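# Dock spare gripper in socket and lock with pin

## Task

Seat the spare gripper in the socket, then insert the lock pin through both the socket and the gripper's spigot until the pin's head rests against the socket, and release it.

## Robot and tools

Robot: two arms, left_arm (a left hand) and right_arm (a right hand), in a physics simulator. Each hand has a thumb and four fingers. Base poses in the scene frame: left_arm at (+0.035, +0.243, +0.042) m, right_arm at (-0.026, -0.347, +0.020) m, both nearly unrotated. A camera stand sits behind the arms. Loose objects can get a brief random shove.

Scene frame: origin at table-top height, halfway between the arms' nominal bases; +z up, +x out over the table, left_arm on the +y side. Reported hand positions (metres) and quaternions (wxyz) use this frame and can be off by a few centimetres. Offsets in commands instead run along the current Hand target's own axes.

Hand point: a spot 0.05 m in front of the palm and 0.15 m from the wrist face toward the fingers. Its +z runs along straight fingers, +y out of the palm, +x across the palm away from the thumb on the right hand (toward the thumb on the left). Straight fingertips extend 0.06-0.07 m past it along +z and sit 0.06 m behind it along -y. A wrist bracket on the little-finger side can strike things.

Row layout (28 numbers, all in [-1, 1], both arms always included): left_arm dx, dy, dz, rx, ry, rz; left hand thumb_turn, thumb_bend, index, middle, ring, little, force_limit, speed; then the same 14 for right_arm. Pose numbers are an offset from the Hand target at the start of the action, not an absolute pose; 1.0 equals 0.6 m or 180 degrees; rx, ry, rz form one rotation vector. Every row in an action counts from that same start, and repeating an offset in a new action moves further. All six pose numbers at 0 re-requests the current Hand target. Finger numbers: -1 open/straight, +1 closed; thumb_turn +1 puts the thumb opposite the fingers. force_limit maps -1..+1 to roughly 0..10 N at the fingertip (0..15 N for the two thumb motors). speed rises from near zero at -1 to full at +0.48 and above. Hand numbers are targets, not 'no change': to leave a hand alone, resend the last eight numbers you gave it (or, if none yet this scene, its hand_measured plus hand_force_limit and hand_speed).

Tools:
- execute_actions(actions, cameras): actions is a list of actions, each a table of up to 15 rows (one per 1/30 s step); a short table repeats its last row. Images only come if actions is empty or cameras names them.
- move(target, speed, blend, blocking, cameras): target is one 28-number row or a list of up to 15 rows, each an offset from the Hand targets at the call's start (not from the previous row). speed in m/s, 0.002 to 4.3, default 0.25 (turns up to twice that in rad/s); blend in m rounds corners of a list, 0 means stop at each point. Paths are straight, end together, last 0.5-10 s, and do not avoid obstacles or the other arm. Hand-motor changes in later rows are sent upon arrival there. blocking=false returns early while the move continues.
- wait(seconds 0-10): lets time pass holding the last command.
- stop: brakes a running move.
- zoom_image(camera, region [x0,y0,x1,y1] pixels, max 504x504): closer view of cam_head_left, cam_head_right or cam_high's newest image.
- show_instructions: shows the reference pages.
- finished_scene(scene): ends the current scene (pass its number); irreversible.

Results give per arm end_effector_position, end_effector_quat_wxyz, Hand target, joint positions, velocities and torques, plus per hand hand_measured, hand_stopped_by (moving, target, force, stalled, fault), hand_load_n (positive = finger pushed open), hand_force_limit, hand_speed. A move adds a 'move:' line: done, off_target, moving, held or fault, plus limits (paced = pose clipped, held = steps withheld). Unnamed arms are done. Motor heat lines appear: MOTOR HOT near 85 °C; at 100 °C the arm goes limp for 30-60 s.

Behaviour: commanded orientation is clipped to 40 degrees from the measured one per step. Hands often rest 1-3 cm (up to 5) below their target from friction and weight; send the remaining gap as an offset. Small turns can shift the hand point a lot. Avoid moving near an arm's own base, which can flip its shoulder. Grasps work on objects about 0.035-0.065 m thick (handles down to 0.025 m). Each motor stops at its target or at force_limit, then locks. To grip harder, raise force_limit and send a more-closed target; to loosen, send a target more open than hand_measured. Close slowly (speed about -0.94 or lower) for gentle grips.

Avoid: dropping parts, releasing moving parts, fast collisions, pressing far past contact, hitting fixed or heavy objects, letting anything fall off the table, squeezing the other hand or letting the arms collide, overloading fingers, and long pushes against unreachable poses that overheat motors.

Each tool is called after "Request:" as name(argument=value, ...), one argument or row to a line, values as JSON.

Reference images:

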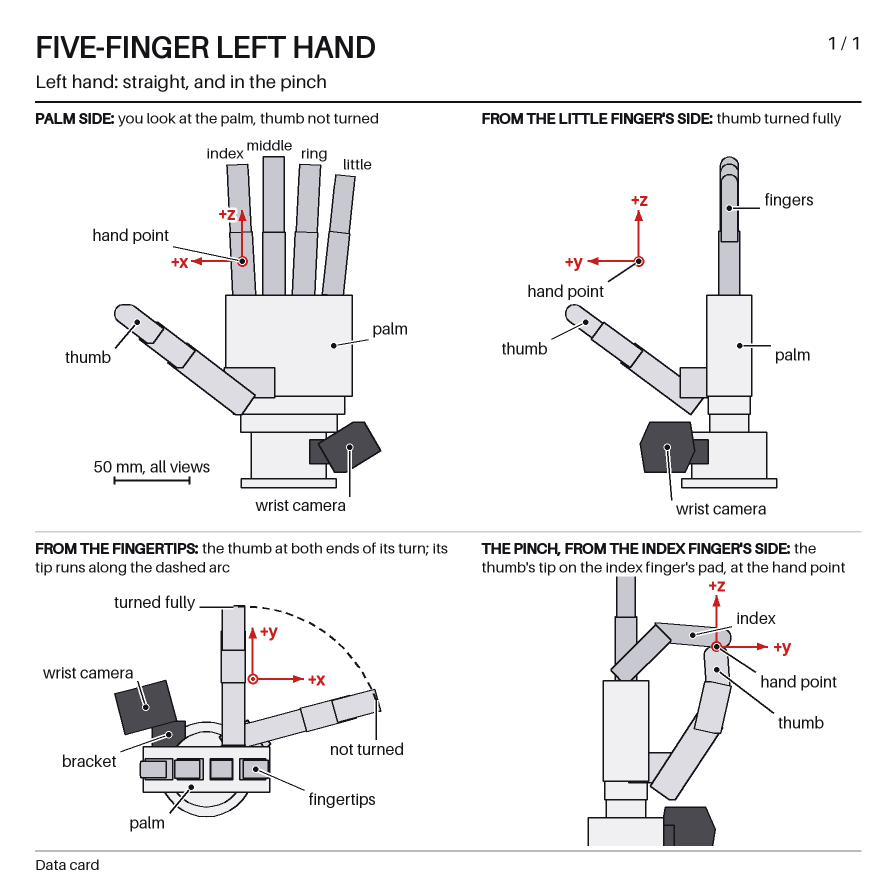

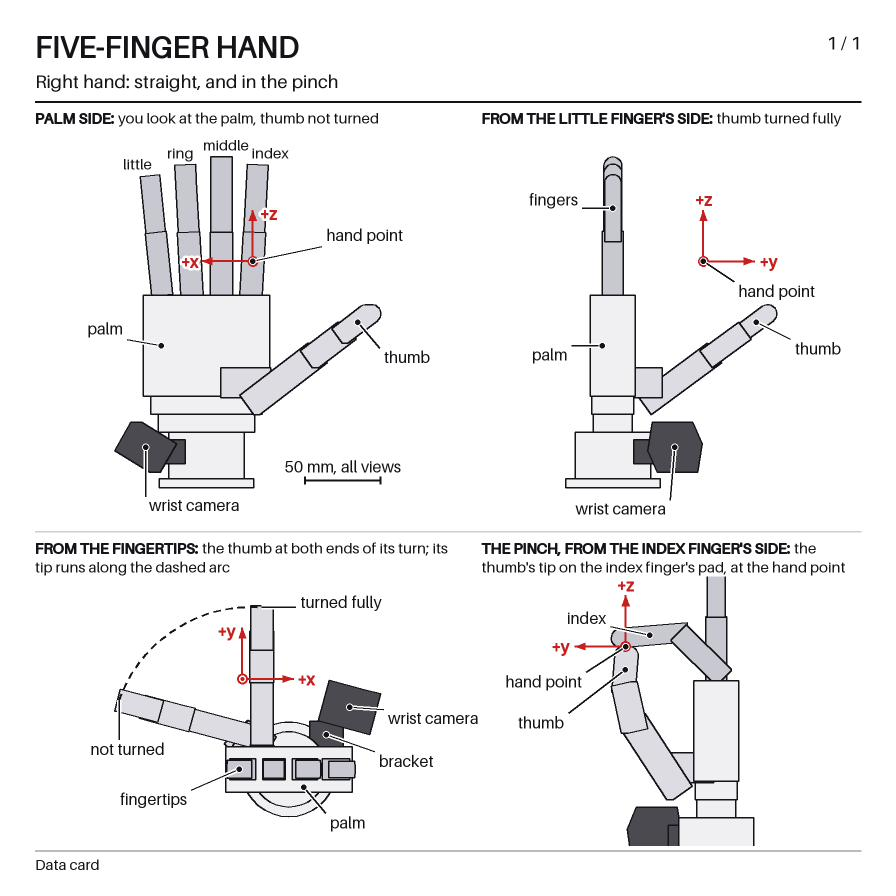

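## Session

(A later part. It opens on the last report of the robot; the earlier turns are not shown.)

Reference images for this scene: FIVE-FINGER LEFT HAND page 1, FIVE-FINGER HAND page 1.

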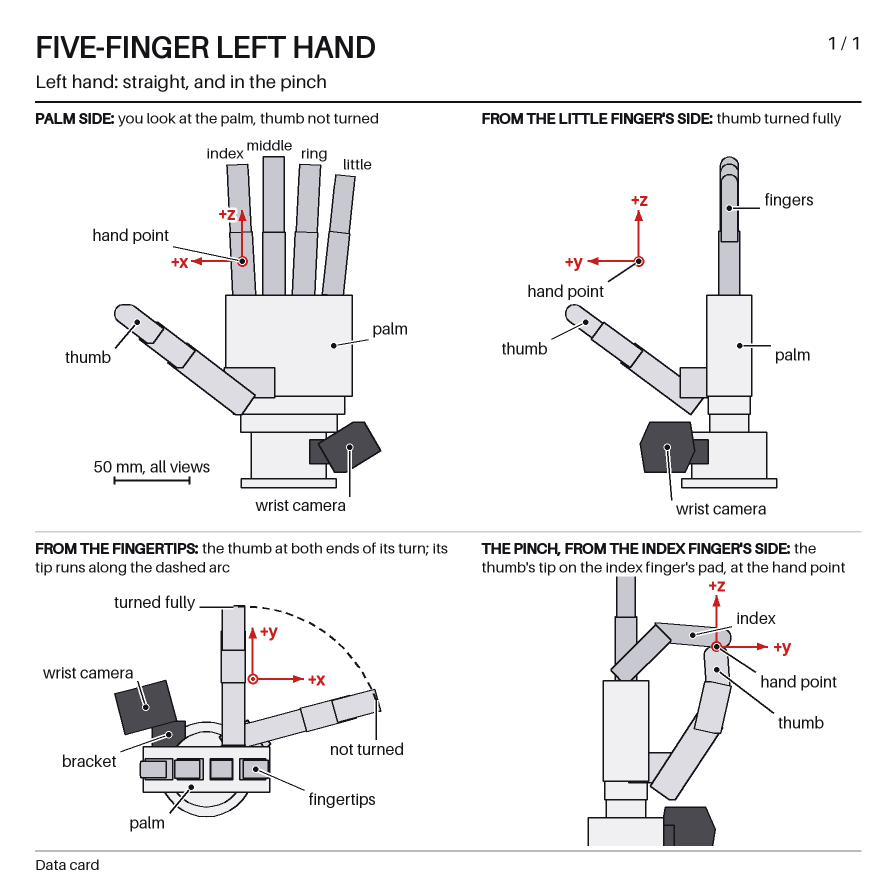

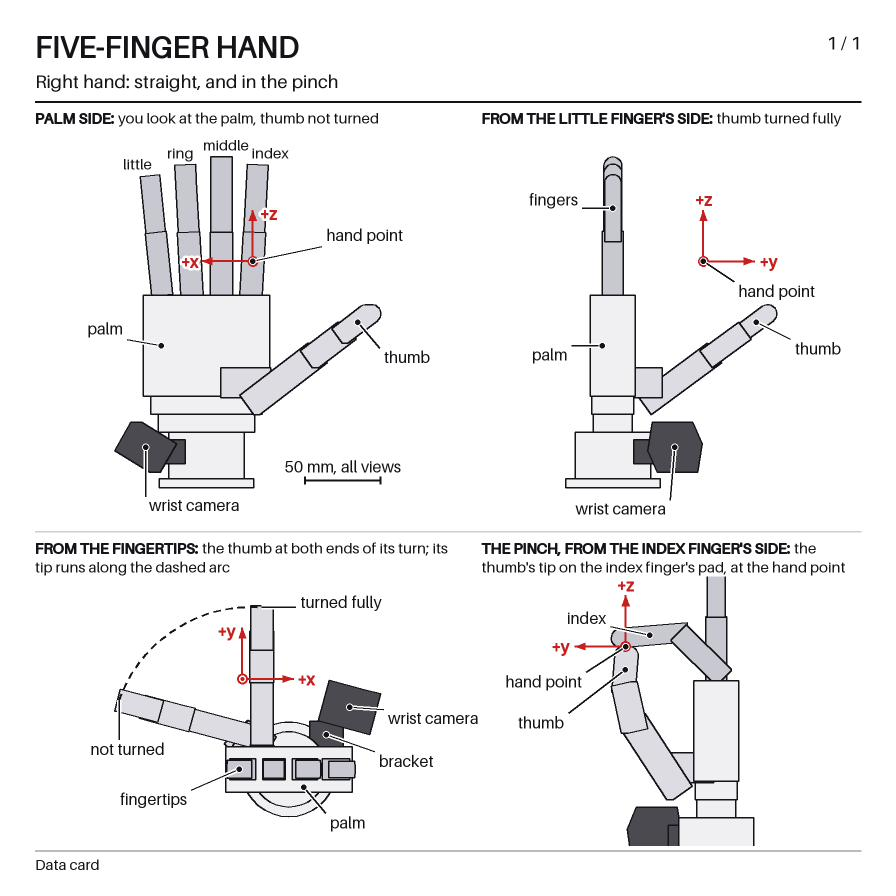

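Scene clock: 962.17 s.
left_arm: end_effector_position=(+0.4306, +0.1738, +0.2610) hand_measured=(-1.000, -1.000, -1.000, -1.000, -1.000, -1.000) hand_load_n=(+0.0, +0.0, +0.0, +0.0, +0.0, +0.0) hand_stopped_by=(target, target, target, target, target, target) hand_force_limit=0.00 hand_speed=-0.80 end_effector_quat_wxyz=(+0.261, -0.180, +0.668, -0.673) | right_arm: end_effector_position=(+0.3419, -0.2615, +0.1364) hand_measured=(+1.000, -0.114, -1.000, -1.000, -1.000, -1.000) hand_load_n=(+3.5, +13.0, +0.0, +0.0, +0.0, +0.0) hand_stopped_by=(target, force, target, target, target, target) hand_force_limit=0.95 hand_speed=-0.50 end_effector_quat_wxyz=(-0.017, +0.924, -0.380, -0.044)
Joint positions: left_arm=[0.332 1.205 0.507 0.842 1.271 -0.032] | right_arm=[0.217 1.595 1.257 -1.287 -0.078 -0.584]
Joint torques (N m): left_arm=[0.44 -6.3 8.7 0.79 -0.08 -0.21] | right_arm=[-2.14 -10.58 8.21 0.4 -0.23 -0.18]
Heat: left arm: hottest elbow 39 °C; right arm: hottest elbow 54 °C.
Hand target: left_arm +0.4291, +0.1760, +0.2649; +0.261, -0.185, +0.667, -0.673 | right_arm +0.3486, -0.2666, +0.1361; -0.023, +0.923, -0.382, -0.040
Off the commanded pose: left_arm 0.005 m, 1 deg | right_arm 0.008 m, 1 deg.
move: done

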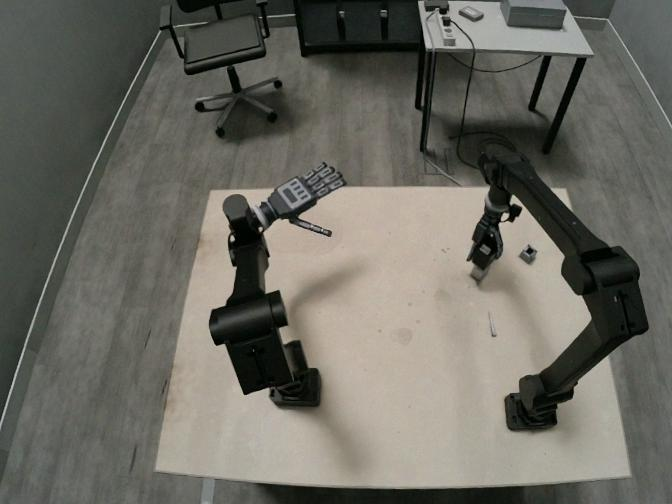

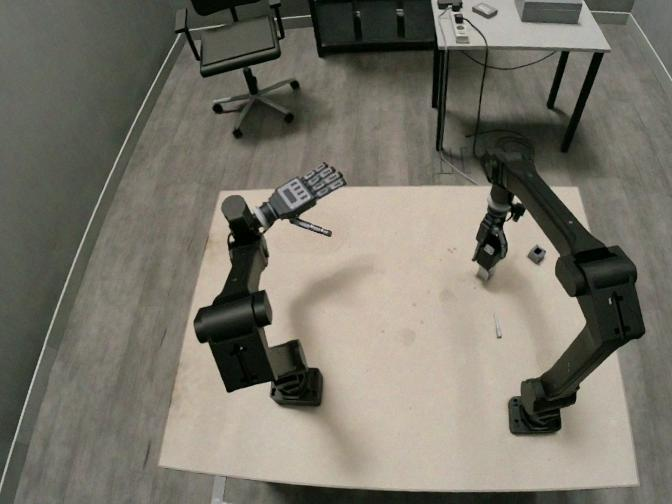

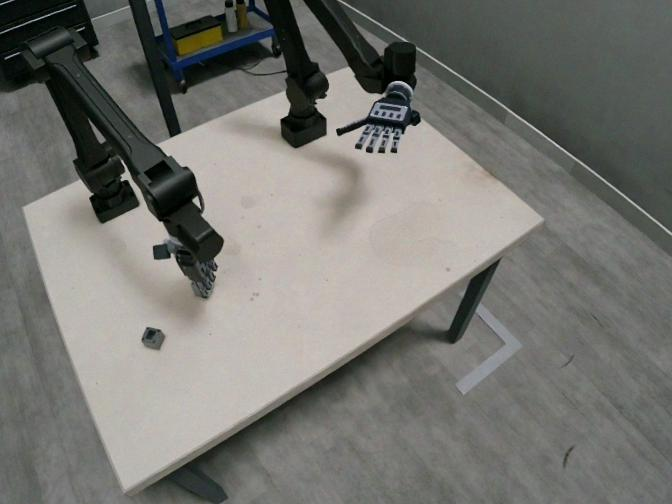

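Request:
move(
  target=[0,0,0,0,0,0,-1,-1,-1,-1,-1,-1,0,-0.8, 0.0077,0.0054,0.0127,0,0,0,1,0.94,-1,-1,-1,-1,0.95,-0.5],
  speed=0.1,
  cameras=["cam_head_left","cam_head_right"],
)

Request:
zoom_image(
  camera="cam_head_left",
  region=[466, 246, 498, 278],
)

Request:
zoom_image(
  camera="cam_head_right",
  region=[470, 246, 502, 278],
)

Scene clock: 974.60 s.
left_arm: end_effector_position=(+0.4306, +0.1738, +0.2610) hand_measured=(-1.000, -1.000, -1.000, -1.000, -1.000, -1.000) hand_load_n=(+0.0, +0.0, +0.0, +0.0, +0.0, +0.0) hand_stopped_by=(target, target, target, target, target, target) hand_force_limit=0.00 hand_speed=-0.80 end_effector_quat_wxyz=(+0.261, -0.180, +0.668, -0.673) | right_arm: end_effector_position=(+0.3428, -0.2657, +0.1294) hand_measured=(+1.000, -0.114, -1.000, -1.000, -1.000, -1.000) hand_load_n=(+3.5, +13.0, +0.0, +0.0, +0.0, +0.0) hand_stopped_by=(target, force, target, target, target, target) hand_force_limit=0.95 hand_speed=-0.50 end_effector_quat_wxyz=(-0.018, +0.924, -0.380, -0.043)
Joint positions: left_arm=[0.332 1.205 0.507 0.842 1.271 -0.032] | right_arm=[0.207 1.6 1.243 -1.266 -0.079 -0.594]
Joint torques (N m): left_arm=[0.38 -6.3 8.68 0.76 -0.08 -0.2] | right_arm=[-2.2 -10.46 8.14 0.43 -0.21 -0.18]
Heat: left arm: hottest elbow 39 °C; right arm: hottest elbow 54 °C.
Hand target: left_arm +0.4291, +0.1760, +0.2649; +0.261, -0.185, +0.667, -0.673 | right_arm +0.3492, -0.2714, +0.1280; -0.023, +0.923, -0.382, -0.040
Off the commanded pose: left_arm 0.005 m, 1 deg | right_arm 0.009 m, 1 deg.
move: done
Images, in order (width x height): cam_head_left 672x504, cam_head_right 672x504.

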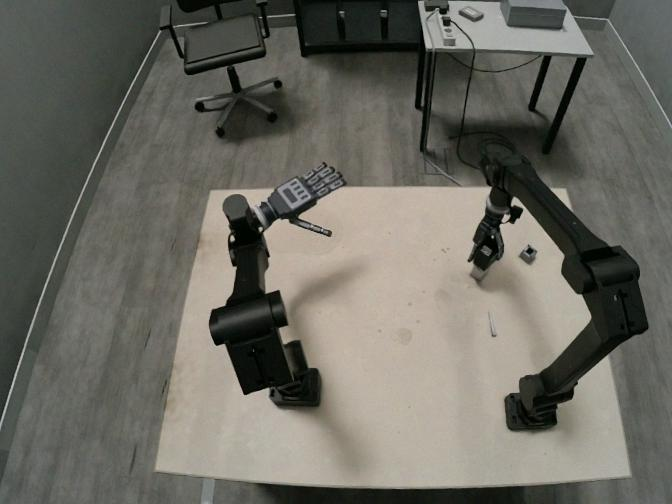

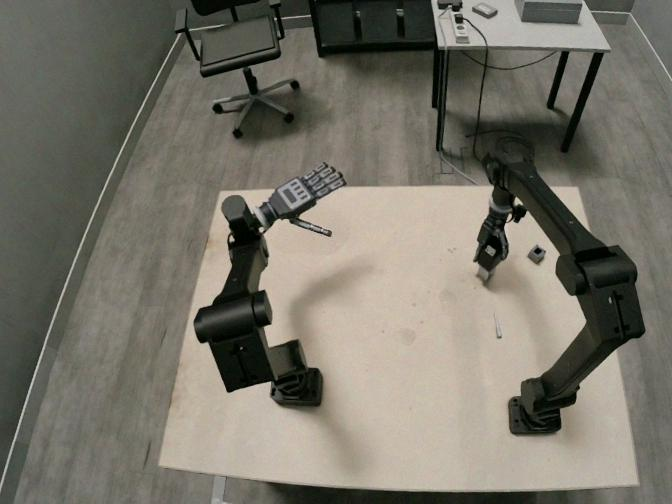

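Scaled by 15.750 from the camera's 672x504 image, which has a finer 960x720 frame.

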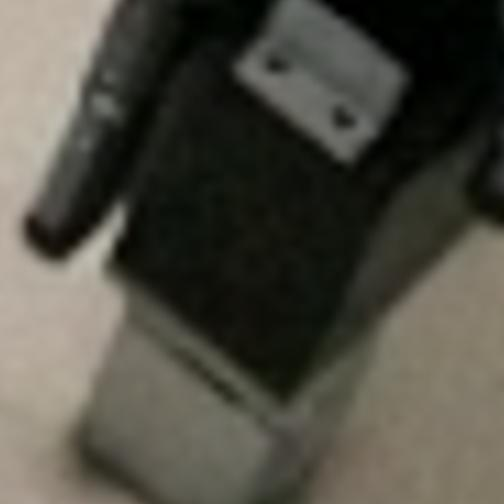

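Scaled by 15.750 from the camera's 672x504 image, which has a finer 960x720 frame.

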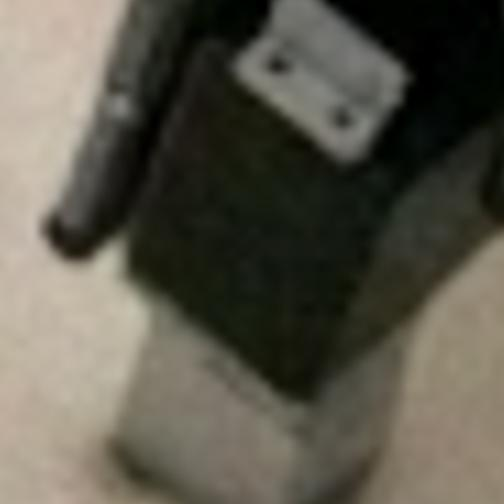

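Request:
move(
  target=[0,0,0,0,0,0,-1,-1,-1,-1,-1,-1,0,-0.8, 0.001,-0.0016,0.0168,0,0,0,1,0.94,-1,-1,-1,-1,0.95,-0.5],
  speed=0.1,
  cameras=["cam_head_left","cam_head_right"],
)

Request:
zoom_image(
  camera="cam_head_left",
  region=[466, 246, 498, 278],
)

Request:
zoom_image(
  camera="cam_head_right",
  region=[470, 246, 502, 278],
)

Scene clock: 990.27 s.
left_arm: end_effector_position=(+0.4306, +0.1738, +0.2610) hand_measured=(-1.000, -1.000, -1.000, -1.000, -1.000, -1.000) hand_load_n=(+0.0, +0.0, +0.0, +0.0, -0.5, -0.5) hand_stopped_by=(target, target, target, target, target, target) hand_force_limit=0.00 hand_speed=-0.80 end_effector_quat_wxyz=(+0.261, -0.180, +0.668, -0.673) | right_arm: end_effector_position=(+0.3436, -0.2656, +0.1286) hand_measured=(+1.000, -0.114, -1.000, -1.000, -1.000, -1.000) hand_load_n=(+3.0, +13.5, +0.0, +0.0, +0.0, +0.0) hand_stopped_by=(target, force, target, target, target, target) hand_force_limit=0.95 hand_speed=-0.50 end_effector_quat_wxyz=(-0.019, +0.924, -0.380, -0.042)
Joint positions: left_arm=[0.332 1.205 0.507 0.842 1.271 -0.032] | right_arm=[0.207 1.6 1.242 -1.261 -0.079 -0.595]
Joint torques (N m): left_arm=[0.38 -6.3 8.69 0.77 -0.08 -0.21] | right_arm=[-1.73 -9.76 7.04 1.02 -0.21 -0.15]
Heat: left arm: hottest elbow 39 °C; right arm: hottest elbow 53 °C.
Hand target: left_arm +0.4291, +0.1760, +0.2649; +0.261, -0.185, +0.667, -0.673 | right_arm +0.3497, -0.2705, +0.1180; -0.023, +0.923, -0.382, -0.040
Off the commanded pose: left_arm 0.005 m, 1 deg | right_arm 0.013 m, 1 deg.
move: off_target (right_arm)
Images, in order (width x height): cam_head_left 672x504, cam_head_right 672x504.

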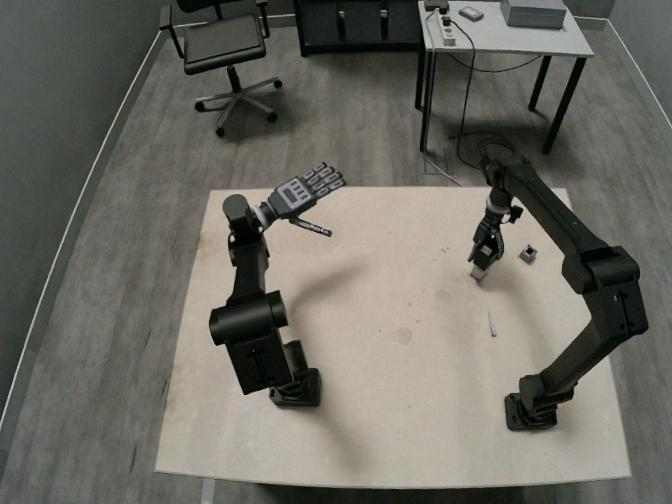

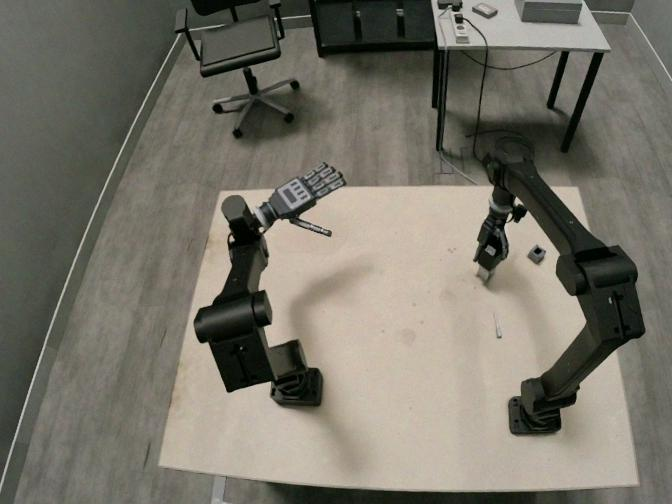

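Scaled by 15.750 from the camera's 672x504 image, which has a finer 960x720 frame.

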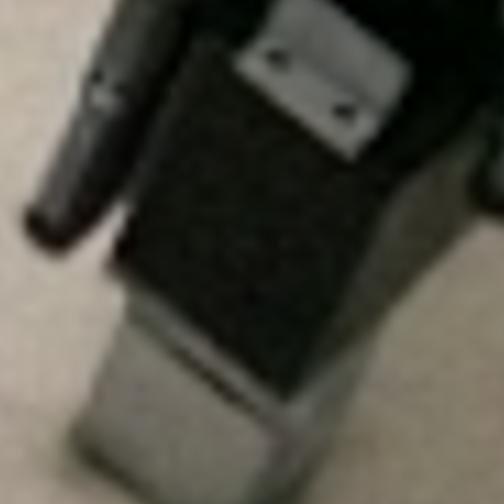

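Scaled by 15.750 from the camera's 672x504 image, which has a finer 960x720 frame.

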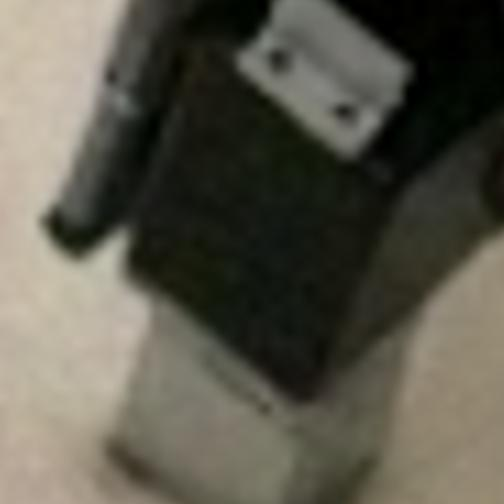

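Request:
zoom_image(
  camera="cam_head_left",
  region=[514, 239, 544, 269],
)

Request:
zoom_image(
  camera="cam_head_right",
  region=[522, 239, 552, 269],
)

Scaled by 16.800 from the camera's 672x504 image, which has a finer 960x720 frame.

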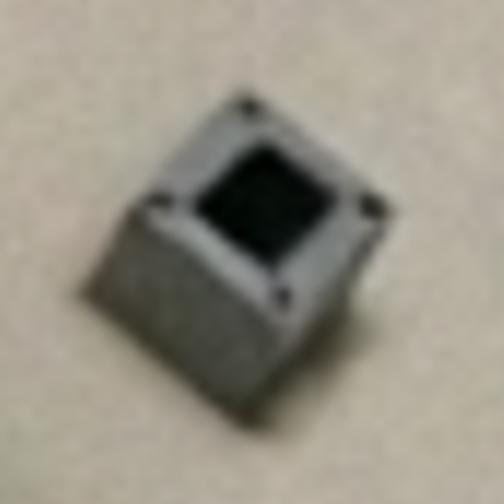

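Scaled by 16.800 from the camera's 672x504 image, which has a finer 960x720 frame.

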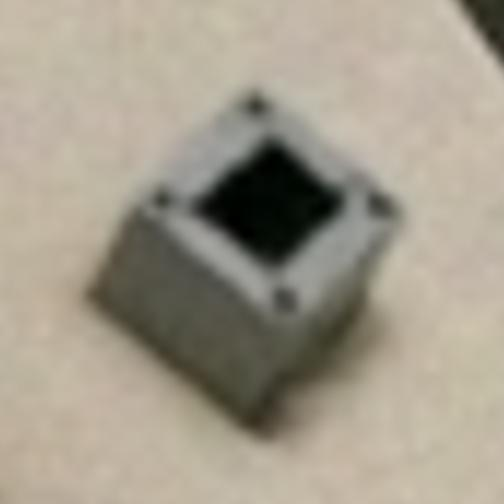

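Request:
move(
  target=[
    [0,0,0,0,0,0,-1,-1,-1,-1,-1,-1,0,-0.8, -0.0015,-0.0032,-0.0668,0,0,0,1,0.94,-1,-1,-1,-1,0.95,-0.5],
    [0,0,0,0,0,0,-1,-1,-1,-1,-1,-1,0,-0.8, 0.0052,-0.0023,0.0045,0,0,0,1,0.94,-1,-1,-1,-1,0.95,-0.5],
  ],
  speed=0.1,
  cameras=["cam_head_left","cam_head_right"],
)

Request:
zoom_image(
  camera="cam_head_left",
  region=[466, 246, 498, 278],
)

Request:
zoom_image(
  camera="cam_head_right",
  region=[470, 246, 502, 278],
)

Scene clock: 1038.57 s.
left_arm: end_effector_position=(+0.4306, +0.1738, +0.2610) hand_measured=(-1.000, -1.000, -1.000, -1.000, -1.000, -1.000) hand_load_n=(+0.0, +0.0, +0.0, +0.0, +0.0, +0.0) hand_stopped_by=(target, target, target, target, target, target) hand_force_limit=0.00 hand_speed=-0.80 end_effector_quat_wxyz=(+0.261, -0.180, +0.668, -0.673) | right_arm: end_effector_position=(+0.3481, -0.2662, +0.1270) hand_measured=(+1.000, -0.114, -1.000, -1.000, -1.000, -1.000) hand_load_n=(+2.0, +13.5, +0.0, +0.0, +0.0, -0.5) hand_stopped_by=(target, force, target, target, target, target) hand_force_limit=0.95 hand_speed=-0.50 end_effector_quat_wxyz=(-0.022, +0.924, -0.380, -0.038)
Joint positions: left_arm=[0.332 1.205 0.507 0.842 1.271 -0.032] | right_arm=[0.204 1.606 1.247 -1.252 -0.079 -0.597]
Joint torques (N m): left_arm=[0.38 -6.3 8.68 0.77 -0.08 -0.21] | right_arm=[-2.08 -9.76 6.93 1.07 -0.21 -0.17]
Heat: left arm: hottest elbow 39 °C; right arm: hottest elbow 53 °C.
Hand target: left_arm +0.4291, +0.1760, +0.2649; +0.261, -0.185, +0.667, -0.673 | right_arm +0.3527, -0.2715, +0.1149; -0.023, +0.923, -0.382, -0.040
Off the commanded pose: left_arm 0.005 m, 1 deg | right_arm 0.014 m, 0 deg.
move: off_target (right_arm)
Images, in order (width x height): cam_head_left 672x504, cam_head_right 672x504.

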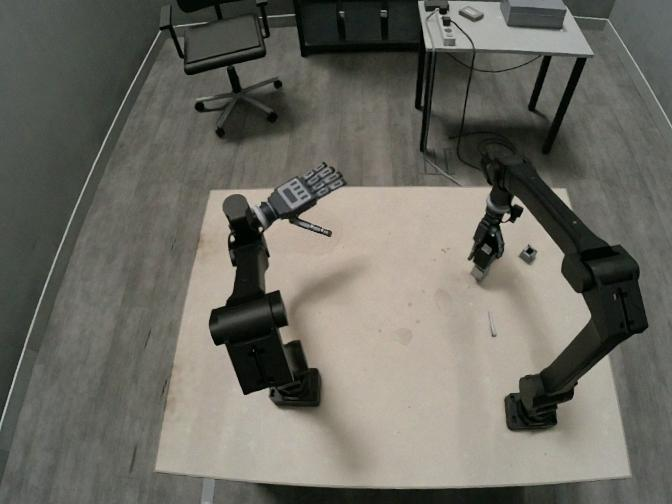

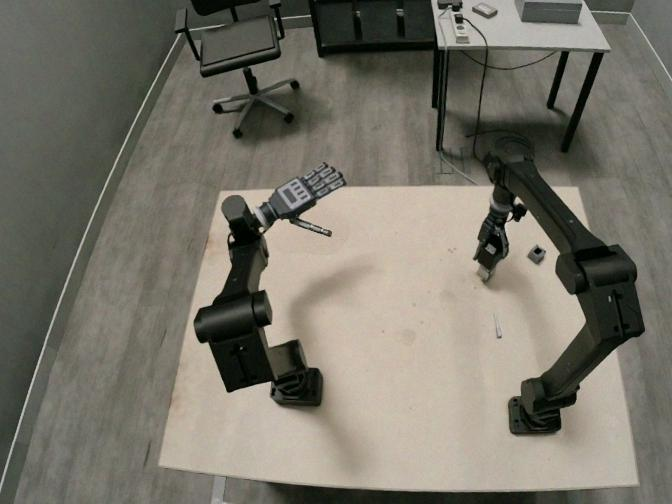

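Scaled by 15.750 from the camera's 672x504 image, which has a finer 960x720 frame.

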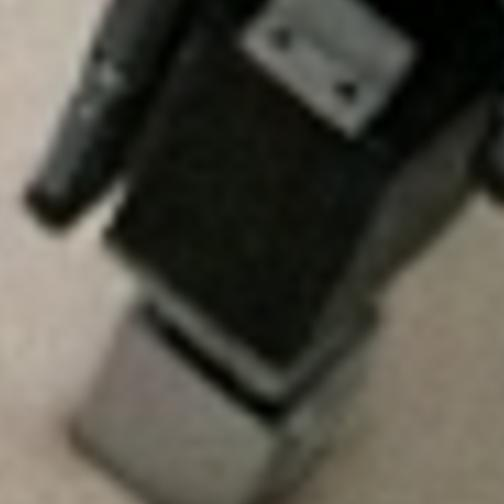

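Scaled by 15.750 from the camera's 672x504 image, which has a finer 960x720 frame.

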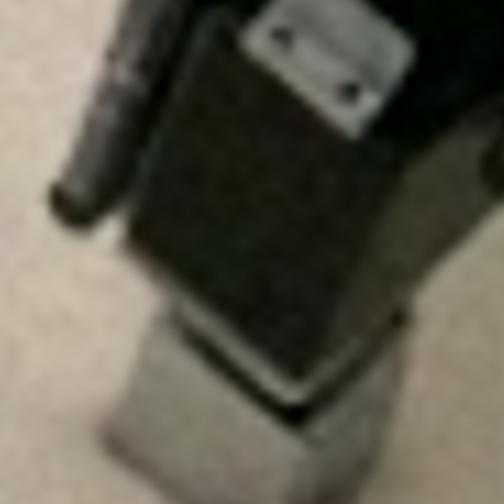

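Request:
zoom_image(
  camera="cam_head_left",
  region=[468, 254, 496, 282],
)

Request:
zoom_image(
  camera="cam_head_right",
  region=[472, 254, 500, 282],
)

Scaled by 18.000 from the camera's 672x504 image, which has a finer 960x720 frame.

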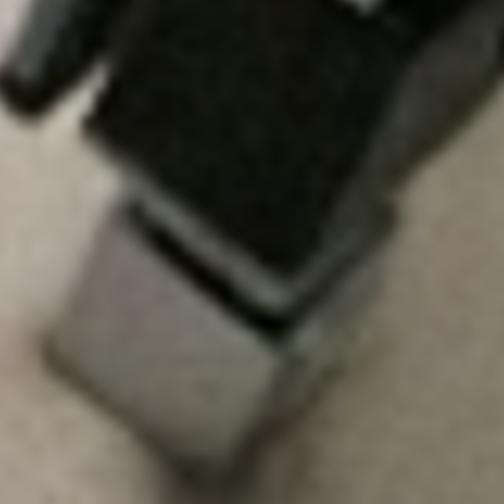

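Scaled by 18.000 from the camera's 672x504 image, which has a finer 960x720 frame.

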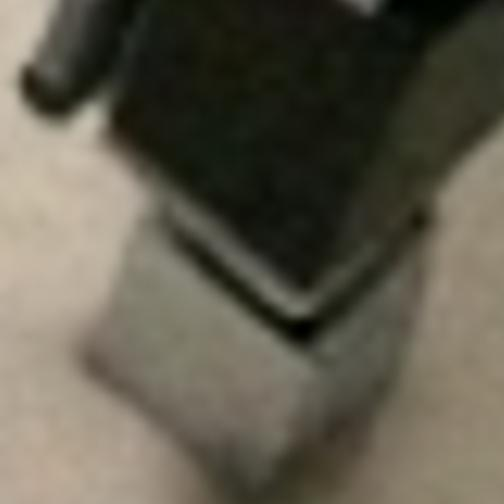

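Request:
move(
  target=[
    [0,0,0,0,0,0,-1,-1,-1,-1,-1,-1,0,-0.8, -0.0323,-0.0242,-0.0552,0,0,0,1,0.94,-1,-1,-1,-1,0.95,-0.5],
    [0,0,0,0,0,0,-1,-1,-1,-1,-1,-1,0,-0.8, -0.0082,-0.0007,-0.0495,0,0,0,1,0.94,-1,-1,-1,-1,0.95,-0.5],
    [0,0,0,0,0,0,-1,-1,-1,-1,-1,-1,0,-0.8, -0.0028,0.0001,0.0087,0,0,0,1,0.94,-1,-1,-1,-1,0.95,-0.5],
  ],
  speed=0.1,
  cameras=["cam_head_left","cam_head_right"],
)

Request:
zoom_image(
  camera="cam_head_left",
  region=[468, 254, 496, 282],
)

Request:
zoom_image(
  camera="cam_head_right",
  region=[472, 254, 500, 282],
)

Scene clock: 1124.37 s.
left_arm: end_effector_position=(+0.4306, +0.1738, +0.2610) hand_measured=(-1.000, -1.000, -1.000, -1.000, -1.000, -1.000) hand_load_n=(+0.0, +0.0, +0.0, +0.0, -0.5, +0.0) hand_stopped_by=(target, target, target, target, target, target) hand_force_limit=0.00 hand_speed=-0.80 end_effector_quat_wxyz=(+0.261, -0.180, +0.668, -0.673) | right_arm: end_effector_position=(+0.3497, -0.2671, +0.1260) hand_measured=(+1.000, -0.114, -1.000, -1.000, -1.000, -1.000) hand_load_n=(+0.0, +13.0, +0.0, +0.0, +0.0, +0.0) hand_stopped_by=(target, force, target, target, target, target) hand_force_limit=0.95 hand_speed=-0.50 end_effector_quat_wxyz=(-0.024, +0.924, -0.381, -0.036)
Joint positions: left_arm=[0.332 1.205 0.507 0.842 1.271 -0.032] | right_arm=[0.201 1.606 1.245 -1.244 -0.079 -0.598]
Joint torques (N m): left_arm=[0.32 -6.24 8.69 0.77 -0.08 -0.2] | right_arm=[-1.44 -9.41 6.16 1.18 -0.2 -0.12]
Heat: left arm: hottest elbow 39 °C; right arm: hottest elbow 52 °C.
Hand target: left_arm +0.4291, +0.1760, +0.2649; +0.261, -0.185, +0.667, -0.673 | right_arm +0.3513, -0.2700, +0.1100; -0.023, +0.923, -0.382, -0.040
Off the commanded pose: left_arm 0.005 m, 1 deg | right_arm 0.016 m, 1 deg.
move: off_target (right_arm)
Images, in order (width x height): cam_head_left 672x504, cam_head_right 672x504.

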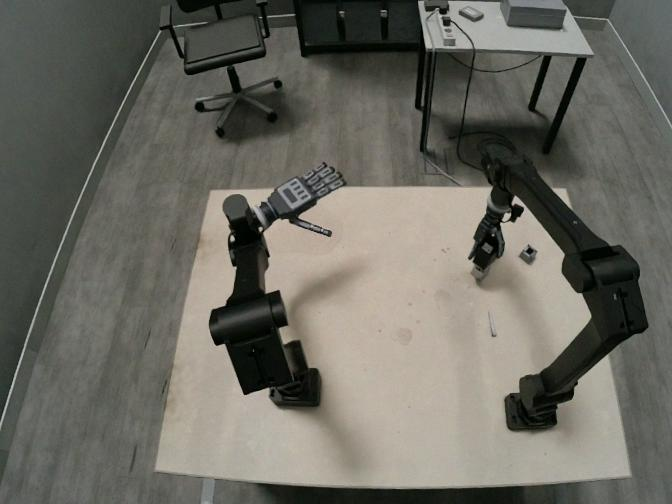

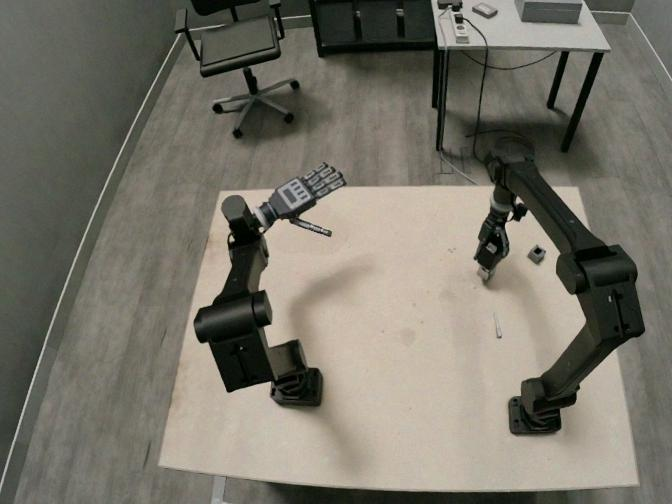

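Scaled by 18.000 from the camera's 672x504 image, which has a finer 960x720 frame.

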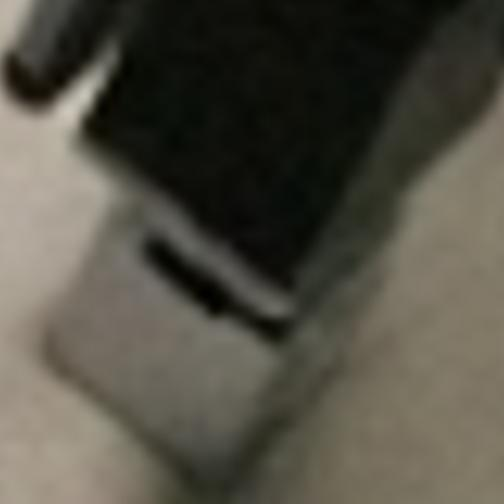

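Scaled by 18.000 from the camera's 672x504 image, which has a finer 960x720 frame.

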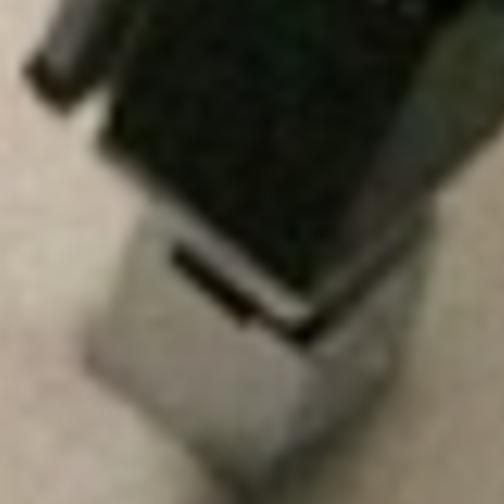

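Request:
move(
  target=[0,0,0,0,0,0,-1,-1,-1,-1,-1,-1,0,-0.8, 0.0045,-0.0045,0,0,0,0,1,0.94,-1,-1,-1,-1,0.95,-0.5],
  speed=0.05,
)

Scene clock: 1173.33 s.
left_arm: end_effector_position=(+0.4306, +0.1738, +0.2610) hand_measured=(-1.000, -1.000, -1.000, -1.000, -1.000, -1.000) hand_load_n=(-0.5, +0.0, +0.0, +0.0, +0.0, +0.0) hand_stopped_by=(target, target, target, target, target, target) hand_force_limit=0.00 hand_speed=-0.80 end_effector_quat_wxyz=(+0.261, -0.180, +0.668, -0.673) | right_arm: end_effector_position=(+0.3498, -0.2673, +0.1260) hand_measured=(+1.000, -0.114, -1.000, -1.000, -1.000, -1.000) hand_load_n=(+0.5, +13.0, +0.0, +0.0, +0.0, +0.0) hand_stopped_by=(target, force, target, target, target, target) hand_force_limit=0.95 hand_speed=-0.50 end_effector_quat_wxyz=(-0.024, +0.924, -0.381, -0.036)
Joint positions: left_arm=[0.332 1.205 0.507 0.842 1.271 -0.032] | right_arm=[0.201 1.606 1.245 -1.244 -0.079 -0.599]
Joint torques (N m): left_arm=[0.38 -6.3 8.7 0.77 -0.08 -0.2] | right_arm=[-1.61 -8.7 7.01 1.21 -0.2 -0.12]
Motor temperatures (°C): left_arm=[28 32 39 28 28 26] | right_arm=[28 41 49 27 27 27]
Heat: left arm: hottest elbow 39 °C; right arm: hottest elbow 49 °C.
Hand target: left_arm +0.4291, +0.1760, +0.2649; +0.261, -0.185, +0.667, -0.673 | right_arm +0.3551, -0.2701, +0.1098; -0.023, +0.923, -0.382, -0.040
Off the commanded pose: left_arm 0.005 m, 1 deg | right_arm 0.017 m, 1 deg.
move: off_target (right_arm)

Request:
wait(
  seconds=0.1,
  cameras=["all"],
)

Request:
zoom_image(
  camera="cam_high",
  region=[182, 262, 214, 302],
)

Request:
zoom_image(
  camera="cam_head_left",
  region=[464, 232, 504, 287],
)

Scene clock: 1183.80 s.
left_arm: end_effector_position=(+0.4306, +0.1738, +0.2610) hand_measured=(-1.000, -1.000, -1.000, -1.000, -1.000, -1.000) hand_load_n=(+0.0, +0.0, +0.0, +0.0, +0.0, +0.0) hand_stopped_by=(target, target, target, target, target, target) hand_force_limit=0.00 hand_speed=-0.80 end_effector_quat_wxyz=(+0.261, -0.180, +0.668, -0.673) | right_arm: end_effector_position=(+0.3498, -0.2673, +0.1260) hand_measured=(+1.000, -0.114, -1.000, -1.000, -1.000, -1.000) hand_load_n=(+0.0, +13.0, +0.0, +0.0, +0.0, +0.0) hand_stopped_by=(target, force, target, target, target, target) hand_force_limit=0.95 hand_speed=-0.50 end_effector_quat_wxyz=(-0.024, +0.924, -0.381, -0.036)
Joint positions: left_arm=[0.332 1.205 0.507 0.842 1.271 -0.032] | right_arm=[0.201 1.606 1.245 -1.244 -0.079 -0.599]
Joint torques (N m): left_arm=[0.38 -6.3 8.69 0.76 -0.08 -0.21] | right_arm=[-1.38 -8.76 7.02 1.21 -0.21 -0.12]
Heat: left arm: hottest elbow 39 °C; right arm: hottest elbow 49 °C.
Hand target: left_arm +0.4291, +0.1760, +0.2649; +0.261, -0.185, +0.667, -0.673 | right_arm +0.3551, -0.2701, +0.1098; -0.023, +0.923, -0.382, -0.040
Off the commanded pose: left_arm 0.005 m, 1 deg | right_arm 0.017 m, 1 deg.
wait: 0.10 s; at rest from the start

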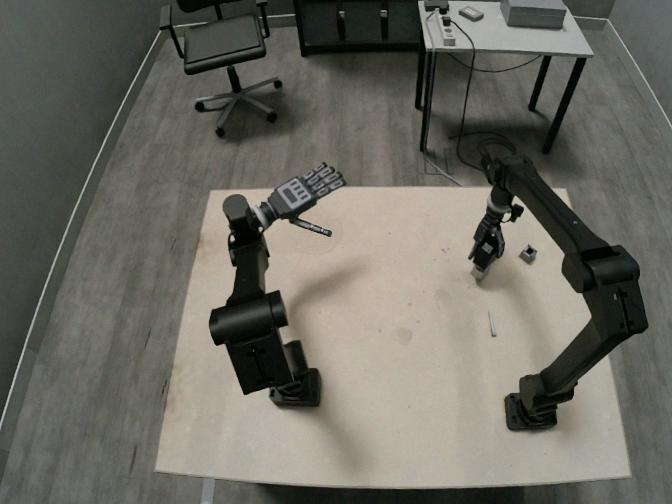

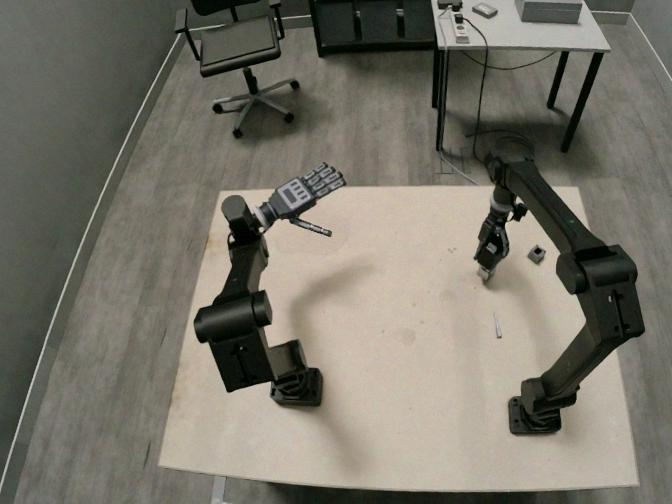

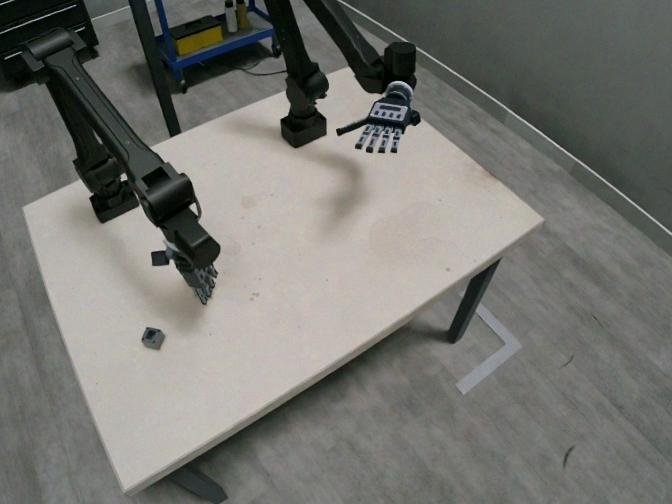

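Scaled by 12.600 from the camera's 672x504 image, which has a finer 960x720 frame.

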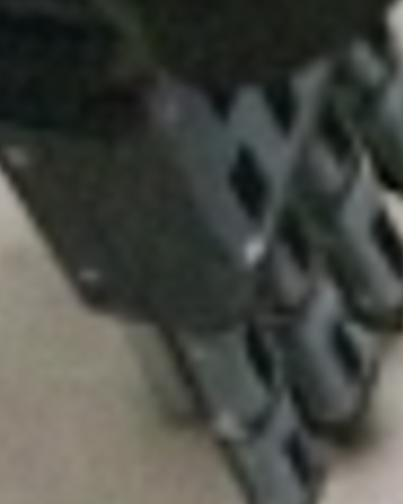

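Scaled by 9.164 from the camera's 672x504 image, which has a finer 960x720 frame.

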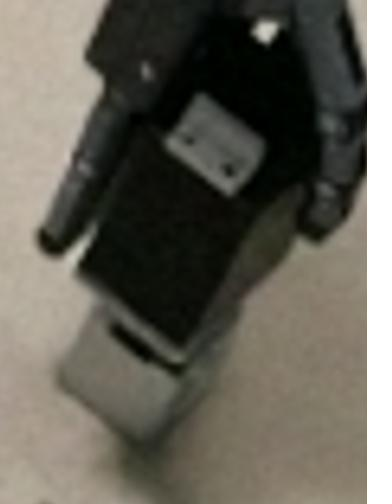

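Request:
zoom_image(
  camera="cam_head_left",
  region=[472, 238, 502, 272],
)

Request:
zoom_image(
  camera="cam_head_right",
  region=[476, 238, 506, 272],
)

Scaled by 14.824 from the camera's 672x504 image, which has a finer 960x720 frame.

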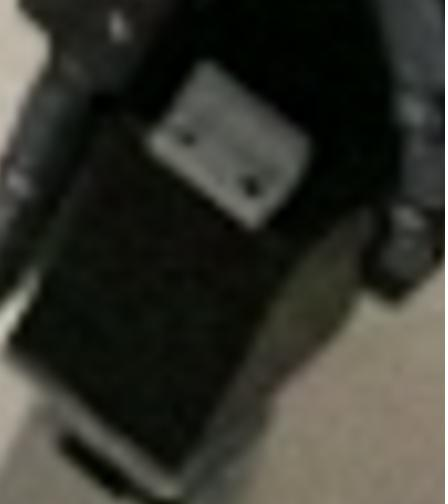

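Scaled by 14.824 from the camera's 672x504 image, which has a finer 960x720 frame.

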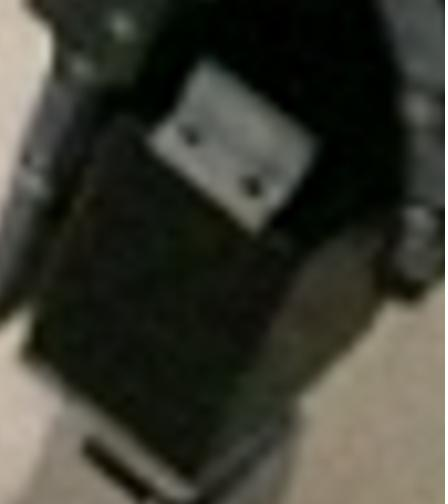

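Request:
move(
  target=[0,0,0,0,0,0,-1,-1,-1,-1,-1,-1,0,-0.8, -0.0109,0.0106,-0.0025,0,0,0,1,0.94,-1,-1,-1,-1,0.95,-0.5],
  speed=0.1,
)

Scene clock: 1311.37 s.
left_arm: end_effector_position=(+0.4306, +0.1738, +0.2610) hand_measured=(-1.000, -1.000, -1.000, -1.000, -1.000, -1.000) hand_load_n=(-0.5, +0.0, +0.0, +0.0, +0.0, +0.0) hand_stopped_by=(target, target, target, target, target, target) hand_force_limit=0.00 hand_speed=-0.80 end_effector_quat_wxyz=(+0.261, -0.180, +0.668, -0.673) | right_arm: end_effector_position=(+0.3489, -0.2675, +0.1258) hand_measured=(+1.000, -0.114, -1.000, -1.000, -1.000, -1.000) hand_load_n=(+0.5, +13.0, +0.0, +0.0, +0.0, +0.0) hand_stopped_by=(target, force, target, target, target, target) hand_force_limit=0.95 hand_speed=-0.50 end_effector_quat_wxyz=(-0.025, +0.924, -0.381, -0.033)
Joint positions: left_arm=[0.332 1.205 0.507 0.842 1.271 -0.032] | right_arm=[0.201 1.599 1.238 -1.237 -0.079 -0.599]
Joint torques (N m): left_arm=[0.32 -6.3 8.7 0.77 -0.08 -0.2] | right_arm=[-1.03 -9.88 5.68 1.05 -0.22 -0.07]
Heat: left arm: hottest elbow 39 °C; right arm: hottest elbow 49 °C.
Hand target: left_arm +0.4291, +0.1760, +0.2649; +0.261, -0.185, +0.667, -0.673 | right_arm +0.3460, -0.2701, +0.1118; -0.023, +0.923, -0.382, -0.040
Off the commanded pose: left_arm 0.005 m, 1 deg | right_arm 0.015 m, 1 deg.
move: off_target (right_arm)

Request:
move(
  target=[0,0,0,0,0,0,-1,-1,-1,-1,-1,-1,0,-0.8, -0.009,-0.0047,0.0067,0,0,0,1,0.94,-1,-1,-1,-1,0.95,-0.5],
  speed=0.1,
  cameras=["cam_head_left","cam_head_right"],
)

Request:
zoom_image(
  camera="cam_head_left",
  region=[468, 242, 502, 282],
)

Request:
zoom_image(
  camera="cam_head_right",
  region=[472, 242, 506, 282],
)

Scene clock: 1319.77 s.
left_arm: end_effector_position=(+0.4306, +0.1738, +0.2610) hand_measured=(-1.000, -1.000, -1.000, -1.000, -1.000, -1.000) hand_load_n=(+0.0, +0.0, -0.5, +0.0, +0.0, +0.0) hand_stopped_by=(target, target, target, target, target, target) hand_force_limit=0.00 hand_speed=-0.80 end_effector_quat_wxyz=(+0.261, -0.180, +0.668, -0.673) | right_arm: end_effector_position=(+0.3485, -0.2676, +0.1254) hand_measured=(+1.000, -0.114, -1.000, -1.000, -1.000, -1.000) hand_load_n=(+0.5, +13.0, +0.0, +0.0, +0.0, +0.0) hand_stopped_by=(target, force, target, target, target, target) hand_force_limit=0.95 hand_speed=-0.50 end_effector_quat_wxyz=(-0.027, +0.924, -0.380, -0.031)
Joint positions: left_arm=[0.332 1.205 0.507 0.842 1.271 -0.032] | right_arm=[0.201 1.594 1.232 -1.231 -0.079 -0.599]
Joint torques (N m): left_arm=[0.38 -6.3 8.7 0.77 -0.08 -0.2] | right_arm=[0.21 -9.41 5.56 1.13 -0.25 0.07]
Heat: left arm: hottest elbow 39 °C; right arm: hottest elbow 49 °C.
Hand target: left_arm +0.4291, +0.1760, +0.2649; +0.261, -0.185, +0.667, -0.673 | right_arm +0.3440, -0.2640, +0.1083; -0.023, +0.923, -0.382, -0.040
Off the commanded pose: left_arm 0.005 m, 1 deg | right_arm 0.018 m, 1 deg.
move: off_target (right_arm)
Images, in order (width x height): cam_head_left 672x504, cam_head_right 672x504.

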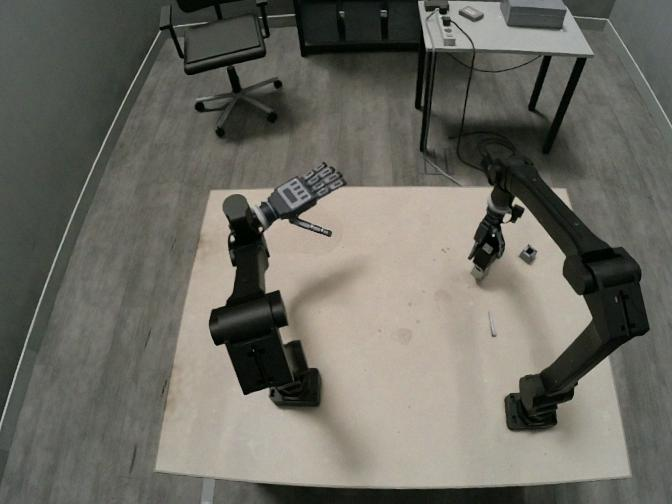

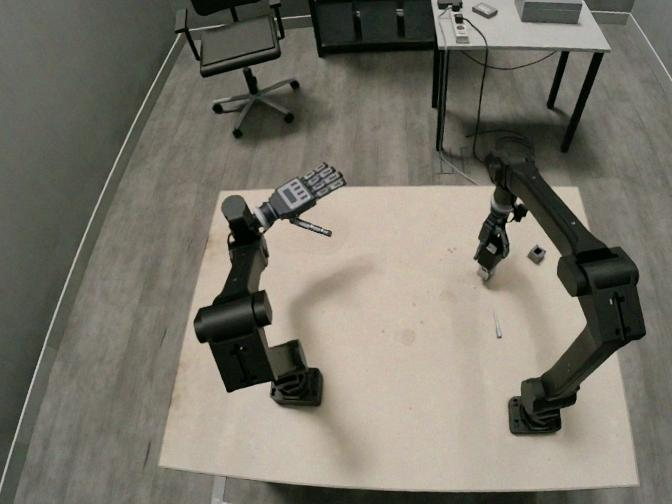

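Scaled by 12.600 from the camera's 672x504 image, which has a finer 960x720 frame.

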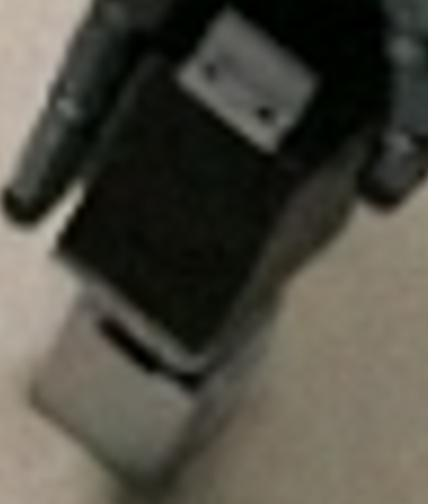

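Scaled by 12.600 from the camera's 672x504 image, which has a finer 960x720 frame.

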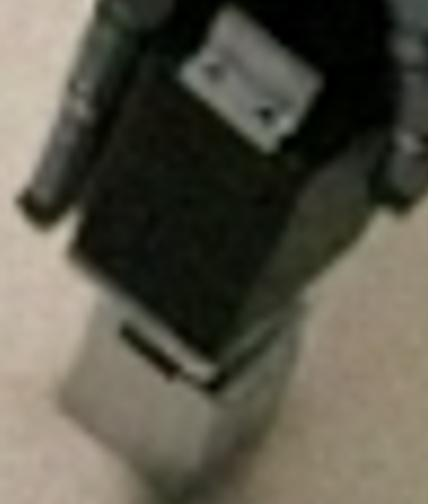

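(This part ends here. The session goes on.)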